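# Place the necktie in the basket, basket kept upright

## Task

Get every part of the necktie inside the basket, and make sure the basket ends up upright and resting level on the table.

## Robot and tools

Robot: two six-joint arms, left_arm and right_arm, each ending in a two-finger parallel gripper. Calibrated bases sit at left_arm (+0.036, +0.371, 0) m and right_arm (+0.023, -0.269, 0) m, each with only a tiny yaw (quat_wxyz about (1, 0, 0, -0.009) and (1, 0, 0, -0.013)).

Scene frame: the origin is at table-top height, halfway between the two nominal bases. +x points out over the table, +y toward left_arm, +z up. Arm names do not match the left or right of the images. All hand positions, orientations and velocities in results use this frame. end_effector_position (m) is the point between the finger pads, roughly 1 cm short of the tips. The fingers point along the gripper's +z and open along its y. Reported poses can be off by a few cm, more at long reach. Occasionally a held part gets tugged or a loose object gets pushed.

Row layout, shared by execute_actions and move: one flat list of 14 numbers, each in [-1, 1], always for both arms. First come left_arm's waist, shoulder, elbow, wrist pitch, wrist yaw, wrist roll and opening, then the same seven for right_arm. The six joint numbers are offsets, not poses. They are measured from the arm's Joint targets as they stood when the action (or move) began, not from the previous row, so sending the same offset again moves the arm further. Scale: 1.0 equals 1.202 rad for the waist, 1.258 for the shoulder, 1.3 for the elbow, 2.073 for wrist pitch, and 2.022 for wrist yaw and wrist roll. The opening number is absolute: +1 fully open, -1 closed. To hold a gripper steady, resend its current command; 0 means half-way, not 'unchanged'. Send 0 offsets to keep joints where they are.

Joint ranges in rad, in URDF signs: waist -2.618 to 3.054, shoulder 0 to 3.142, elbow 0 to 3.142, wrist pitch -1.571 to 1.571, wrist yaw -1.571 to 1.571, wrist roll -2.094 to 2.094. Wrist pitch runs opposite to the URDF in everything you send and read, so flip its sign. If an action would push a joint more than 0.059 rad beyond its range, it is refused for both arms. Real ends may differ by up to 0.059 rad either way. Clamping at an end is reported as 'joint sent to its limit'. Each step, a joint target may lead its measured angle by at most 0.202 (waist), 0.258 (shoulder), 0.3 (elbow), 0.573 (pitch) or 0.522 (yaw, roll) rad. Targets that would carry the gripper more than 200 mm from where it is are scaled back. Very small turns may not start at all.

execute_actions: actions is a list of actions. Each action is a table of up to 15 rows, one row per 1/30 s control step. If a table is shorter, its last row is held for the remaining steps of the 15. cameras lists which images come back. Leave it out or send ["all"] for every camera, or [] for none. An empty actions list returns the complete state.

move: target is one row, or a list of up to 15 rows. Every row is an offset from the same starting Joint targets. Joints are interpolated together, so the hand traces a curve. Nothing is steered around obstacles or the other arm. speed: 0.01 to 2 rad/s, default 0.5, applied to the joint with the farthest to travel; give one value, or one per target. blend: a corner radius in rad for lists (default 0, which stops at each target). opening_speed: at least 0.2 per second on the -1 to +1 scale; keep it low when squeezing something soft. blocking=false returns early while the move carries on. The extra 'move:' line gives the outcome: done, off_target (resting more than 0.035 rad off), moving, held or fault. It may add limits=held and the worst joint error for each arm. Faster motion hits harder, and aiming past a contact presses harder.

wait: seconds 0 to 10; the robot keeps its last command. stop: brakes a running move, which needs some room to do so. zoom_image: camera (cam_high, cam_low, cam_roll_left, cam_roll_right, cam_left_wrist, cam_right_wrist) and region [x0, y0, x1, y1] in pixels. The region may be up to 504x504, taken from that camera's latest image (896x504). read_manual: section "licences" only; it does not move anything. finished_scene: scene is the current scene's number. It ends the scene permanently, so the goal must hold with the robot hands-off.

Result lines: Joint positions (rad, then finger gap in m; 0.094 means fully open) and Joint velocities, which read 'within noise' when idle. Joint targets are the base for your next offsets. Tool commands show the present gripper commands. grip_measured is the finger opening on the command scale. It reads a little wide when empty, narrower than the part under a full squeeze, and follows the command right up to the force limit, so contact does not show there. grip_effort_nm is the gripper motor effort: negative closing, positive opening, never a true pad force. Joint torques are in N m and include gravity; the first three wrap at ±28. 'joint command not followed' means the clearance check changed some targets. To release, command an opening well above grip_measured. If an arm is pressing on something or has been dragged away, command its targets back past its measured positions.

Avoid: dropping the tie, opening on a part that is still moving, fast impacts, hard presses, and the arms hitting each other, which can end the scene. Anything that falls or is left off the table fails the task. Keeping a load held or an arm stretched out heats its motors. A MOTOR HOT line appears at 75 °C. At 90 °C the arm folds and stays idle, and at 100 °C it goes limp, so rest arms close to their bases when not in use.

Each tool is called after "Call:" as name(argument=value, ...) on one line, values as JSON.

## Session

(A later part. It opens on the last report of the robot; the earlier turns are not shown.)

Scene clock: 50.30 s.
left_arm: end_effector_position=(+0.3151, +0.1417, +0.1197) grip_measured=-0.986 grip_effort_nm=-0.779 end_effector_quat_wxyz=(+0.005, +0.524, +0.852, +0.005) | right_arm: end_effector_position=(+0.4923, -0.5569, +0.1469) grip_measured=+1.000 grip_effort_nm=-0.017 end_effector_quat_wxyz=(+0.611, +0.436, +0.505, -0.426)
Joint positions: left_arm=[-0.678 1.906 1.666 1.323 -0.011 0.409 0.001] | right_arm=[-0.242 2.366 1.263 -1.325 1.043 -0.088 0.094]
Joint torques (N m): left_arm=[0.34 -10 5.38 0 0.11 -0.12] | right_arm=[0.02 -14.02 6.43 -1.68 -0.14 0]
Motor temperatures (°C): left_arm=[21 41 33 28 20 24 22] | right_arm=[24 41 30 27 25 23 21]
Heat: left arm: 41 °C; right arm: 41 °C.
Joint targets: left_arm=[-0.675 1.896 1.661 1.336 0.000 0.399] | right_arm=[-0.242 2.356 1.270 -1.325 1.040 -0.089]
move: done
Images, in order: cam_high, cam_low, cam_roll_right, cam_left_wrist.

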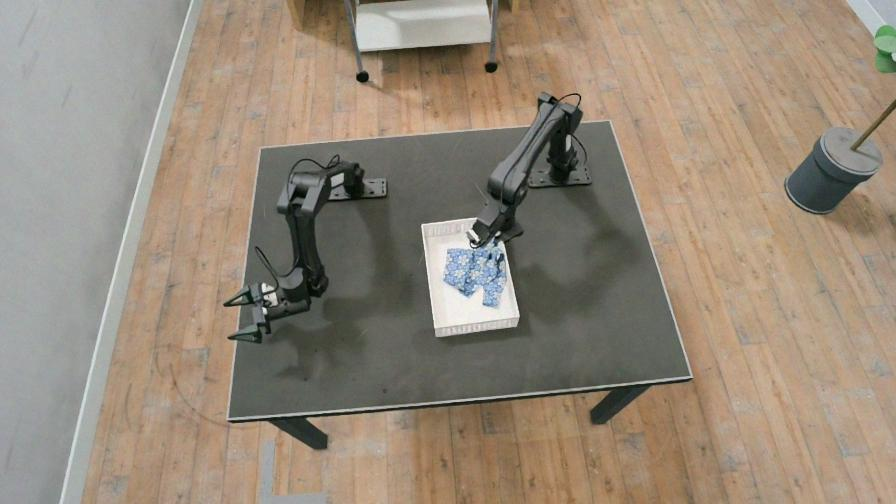

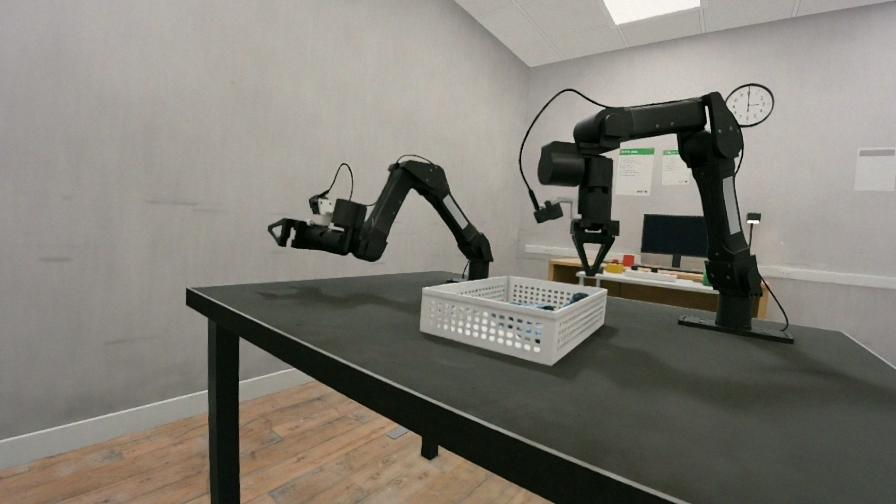

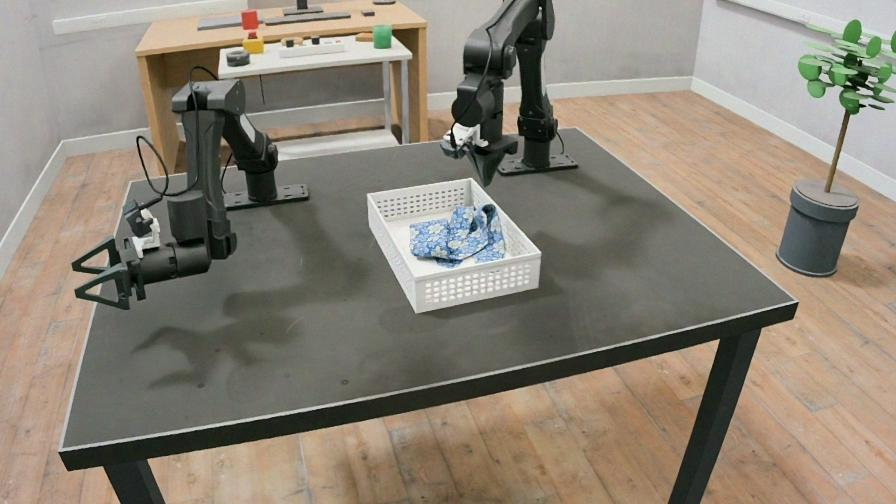

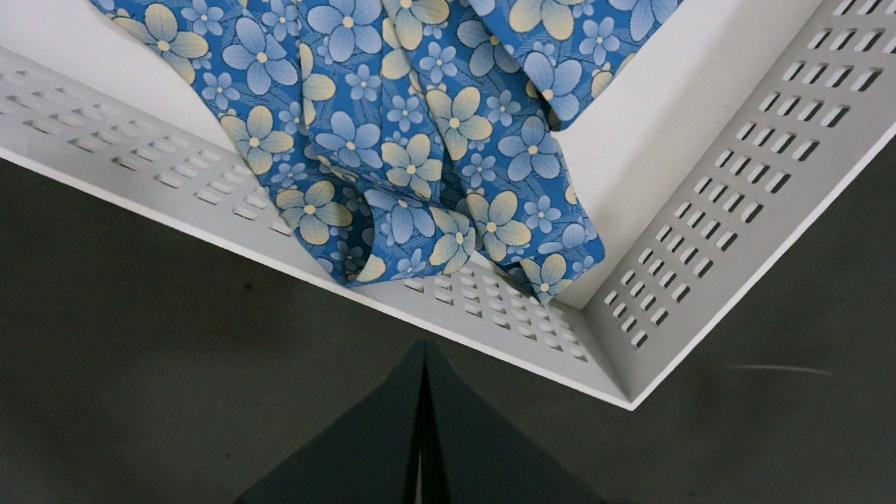

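Call:
move(target=[[0.04, 0.056, 0.069, 0.0092, 0, 0, -1, 0, 0, 0, 0, 0, 0, 1], [0.04, 0.0844, -0.1228, -0.1284, 0, 0, -1, 0, 0, 0, 0, 0, 0, 1], [0.04, 0.056, 0.069, 0.0092, 0, 0, -1, 0, 0, 0, 0, 0, 0, 1]], speed=[0.5, 0.3, 0.6], cameras=["cam_left_wrist", "cam_roll_right", "cam_low", "cam_roll_left"])

Scene clock: 57.90 s.
left_arm: end_effector_position=(+0.3342, +0.1512, +0.1101) grip_measured=-0.986 grip_effort_nm=-0.779 end_effector_quat_wxyz=(-0.011, +0.501, +0.865, +0.006) | right_arm: end_effector_position=(+0.4923, -0.5569, +0.1469) grip_measured=+1.000 grip_effort_nm=-0.017 end_effector_quat_wxyz=(+0.611, +0.436, +0.505, -0.426)
Joint positions: left_arm=[-0.624 1.975 1.723 1.341 -0.01 0.408 0.001] | right_arm=[-0.242 2.366 1.263 -1.325 1.043 -0.088 0.094]
Joint torques (N m): left_arm=[-0.09 -10.48 8.08 0.04 0.1 -0.11] | right_arm=[0.01 -14 6.39 -1.65 -0.15 -0.01]
Joint targets: left_arm=[-0.626 1.967 1.751 1.355 0.000 0.399] | right_arm=[-0.242 2.356 1.270 -1.325 1.040 -0.089]
move: done
Images, in order: cam_low, cam_roll_left, cam_roll_right, cam_left_wrist.

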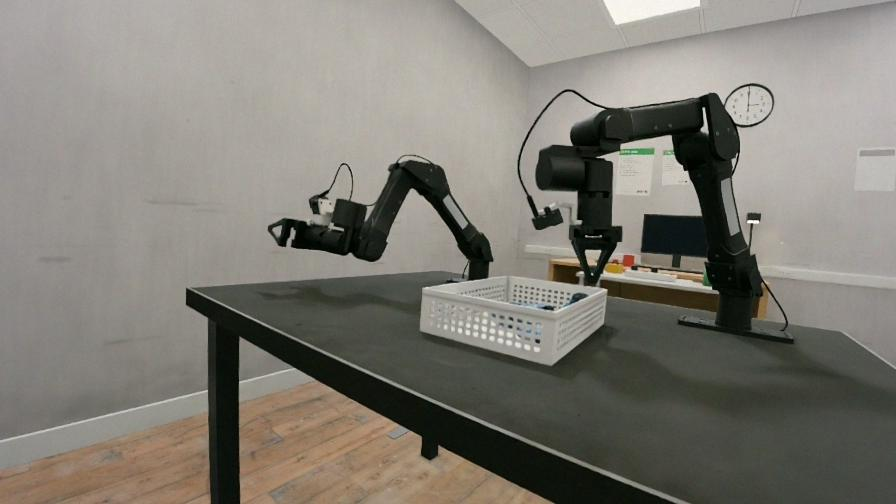

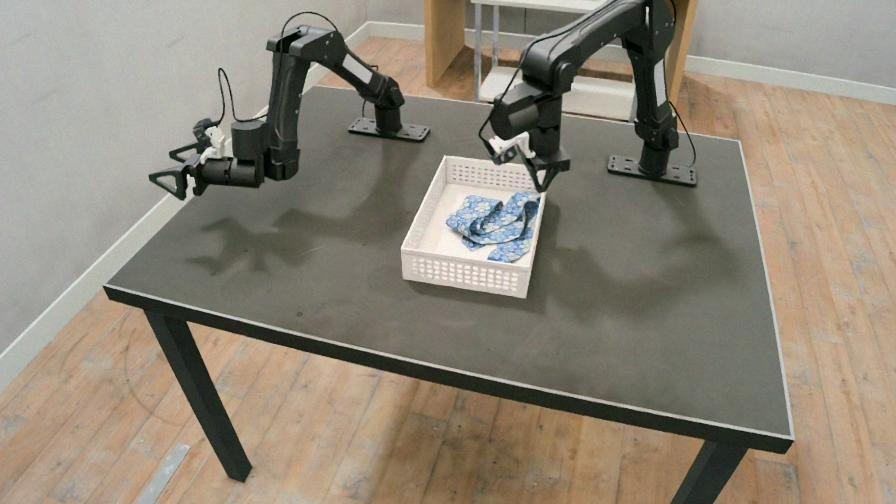

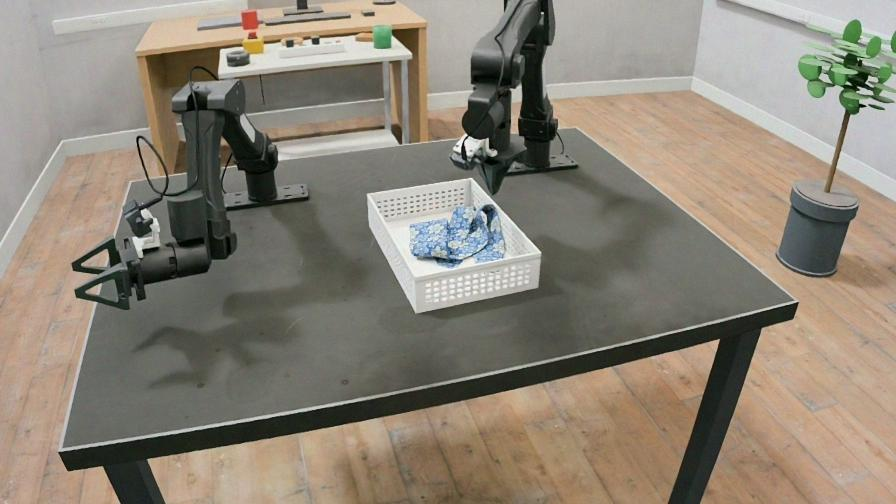

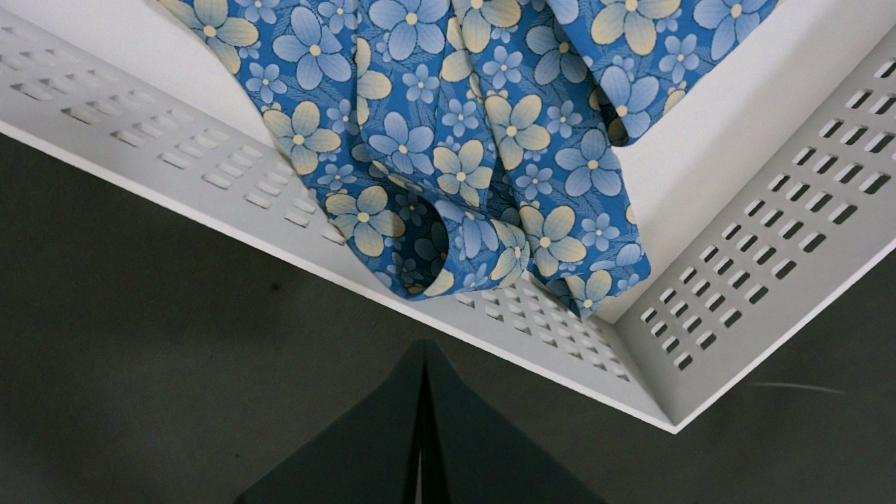

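Call:
zoom_image(camera="cam_low", region=[520, 260, 620, 330])

Call:
zoom_image(camera="cam_roll_left", region=[390, 140, 580, 310])

Scaled by 5.040 from the camera's 896x504 image, which has a finer 1280x720 frame.

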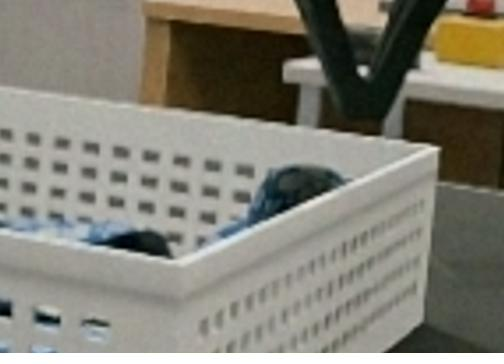

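Scaled by 2.653 from the camera's 896x504 image, which has a finer 1280x720 frame.

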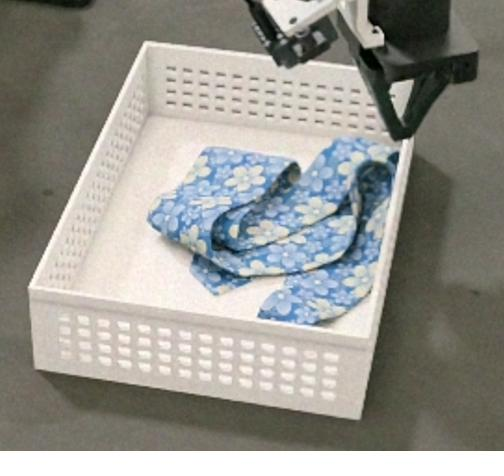

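Call:
move(target=[[0, 0, 0, 0, 0, 0.1983, 1, 0, 0, 0, 0, 0, 0, 1], [0, 0.028, -0.1921, -0.1375, 0, 0.1983, 1, 0, 0, 0, 0, 0, 0, 1], [0, 0.028, -0.1921, -0.1375, 0, 0.1983, -1, 0, 0, 0, 0, 0, 0, 1], [0, 0, 0, 0, 0, 0.1983, -1, 0, 0, 0, 0, 0, 0, 1], [-0.1065, 0.1489, 0.1848, 0.0254, 0, 0.1983, -1, 0, 0, 0, 0, 0, 0, 1]], speed=[0.6, 0.4, 0.4, 0.5, 0.4], opening_speed=2.0, cameras=["cam_left_wrist", "cam_low", "cam_roll_left", "cam_roll_right"])

Scene clock: 74.10 s.
left_arm: end_effector_position=(+0.3335, +0.0843, +0.1032) grip_measured=-0.986 grip_effort_nm=-0.774 end_effector_quat_wxyz=(-0.007, +0.705, +0.709, +0.006) | right_arm: end_effector_position=(+0.4923, -0.5569, +0.1469) grip_measured=+1.000 grip_effort_nm=-0.012 end_effector_quat_wxyz=(+0.611, +0.436, +0.505, -0.426)
Joint positions: left_arm=[-0.756 2.15 1.958 1.392 -0.012 0.791 0.001] | right_arm=[-0.242 2.366 1.263 -1.325 1.043 -0.088 0.094]
Joint torques (N m): left_arm=[0.24 -10.97 8.55 0.01 0.11 0.1] | right_arm=[0.05 -14.08 6.42 -1.68 -0.13 0]
Joint targets: left_arm=[-0.754 2.154 1.991 1.408 0.000 0.800] | right_arm=[-0.242 2.356 1.270 -1.325 1.040 -0.089]
move: done; target 3's new numbers were sent with left_arm's wrist pitch 0.111 rad from that target
Images, in order: cam_low, cam_roll_left, cam_roll_right, cam_left_wrist.

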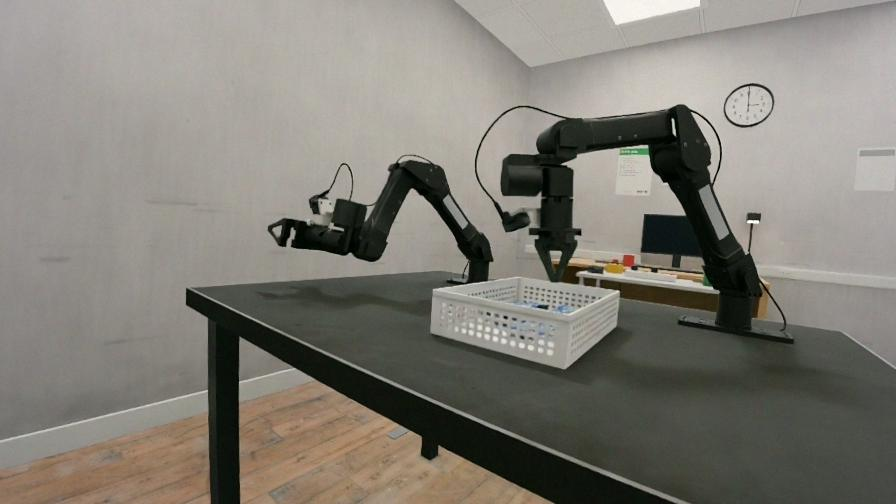

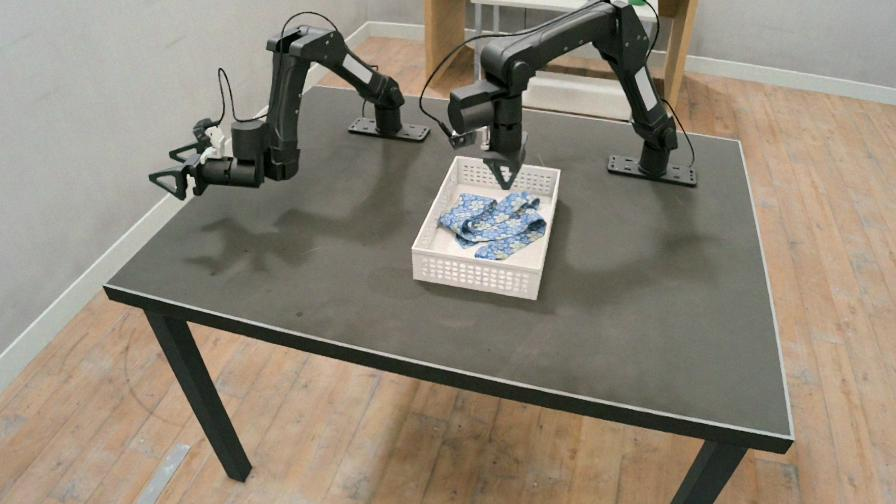

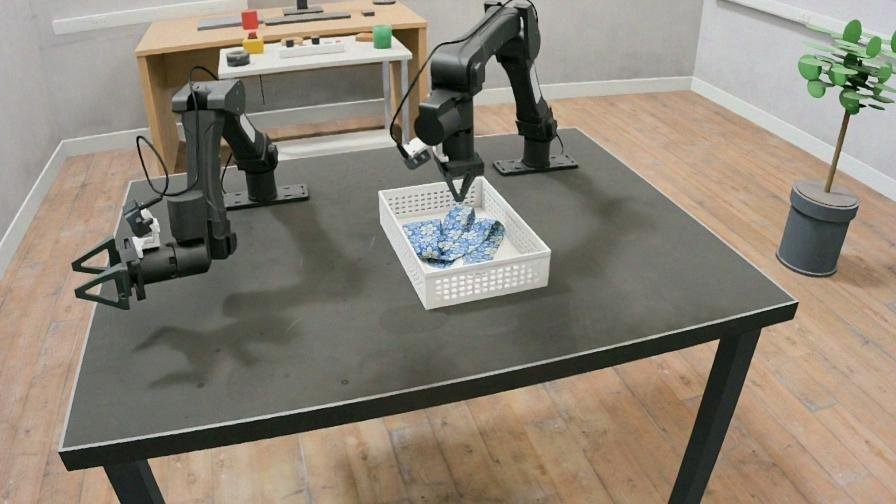

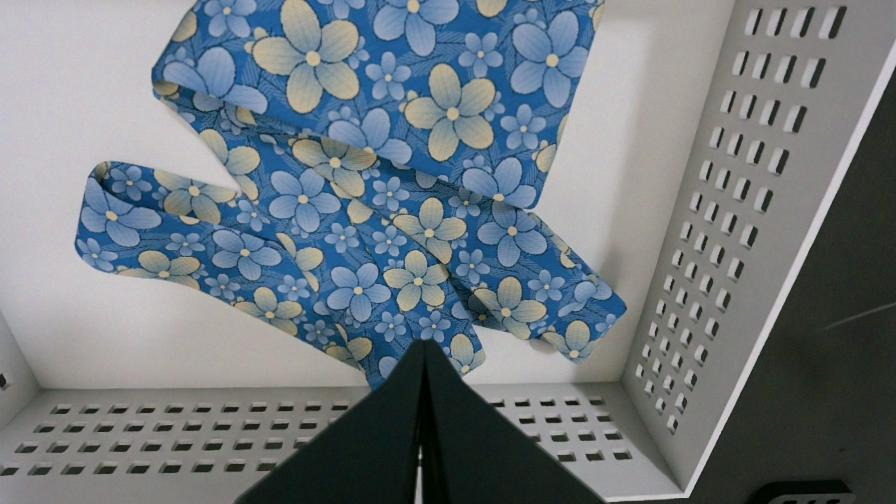

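Call:
zoom_image(camera="cam_low", region=[420, 260, 630, 380])

Call:
zoom_image(camera="cam_roll_right", region=[370, 160, 560, 320])

Scaled by 2.400 from the camera's 896x504 image, which has a finer 1280x720 frame.

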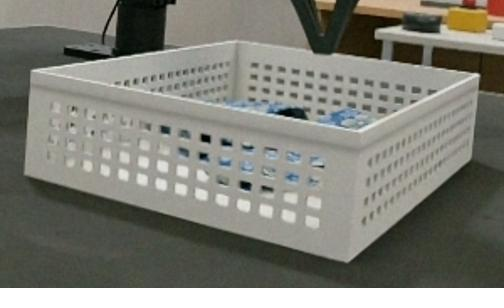

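Scaled by 2.653 from the camera's 896x504 image, which has a finer 1280x720 frame.

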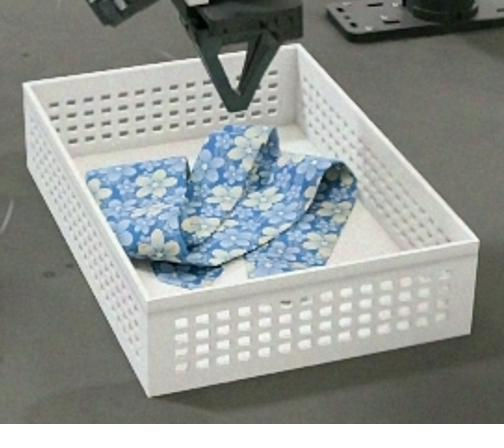

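All inside, basket flat.

Call:
finished_scene(scene=2)

The scene is finished: the task was done.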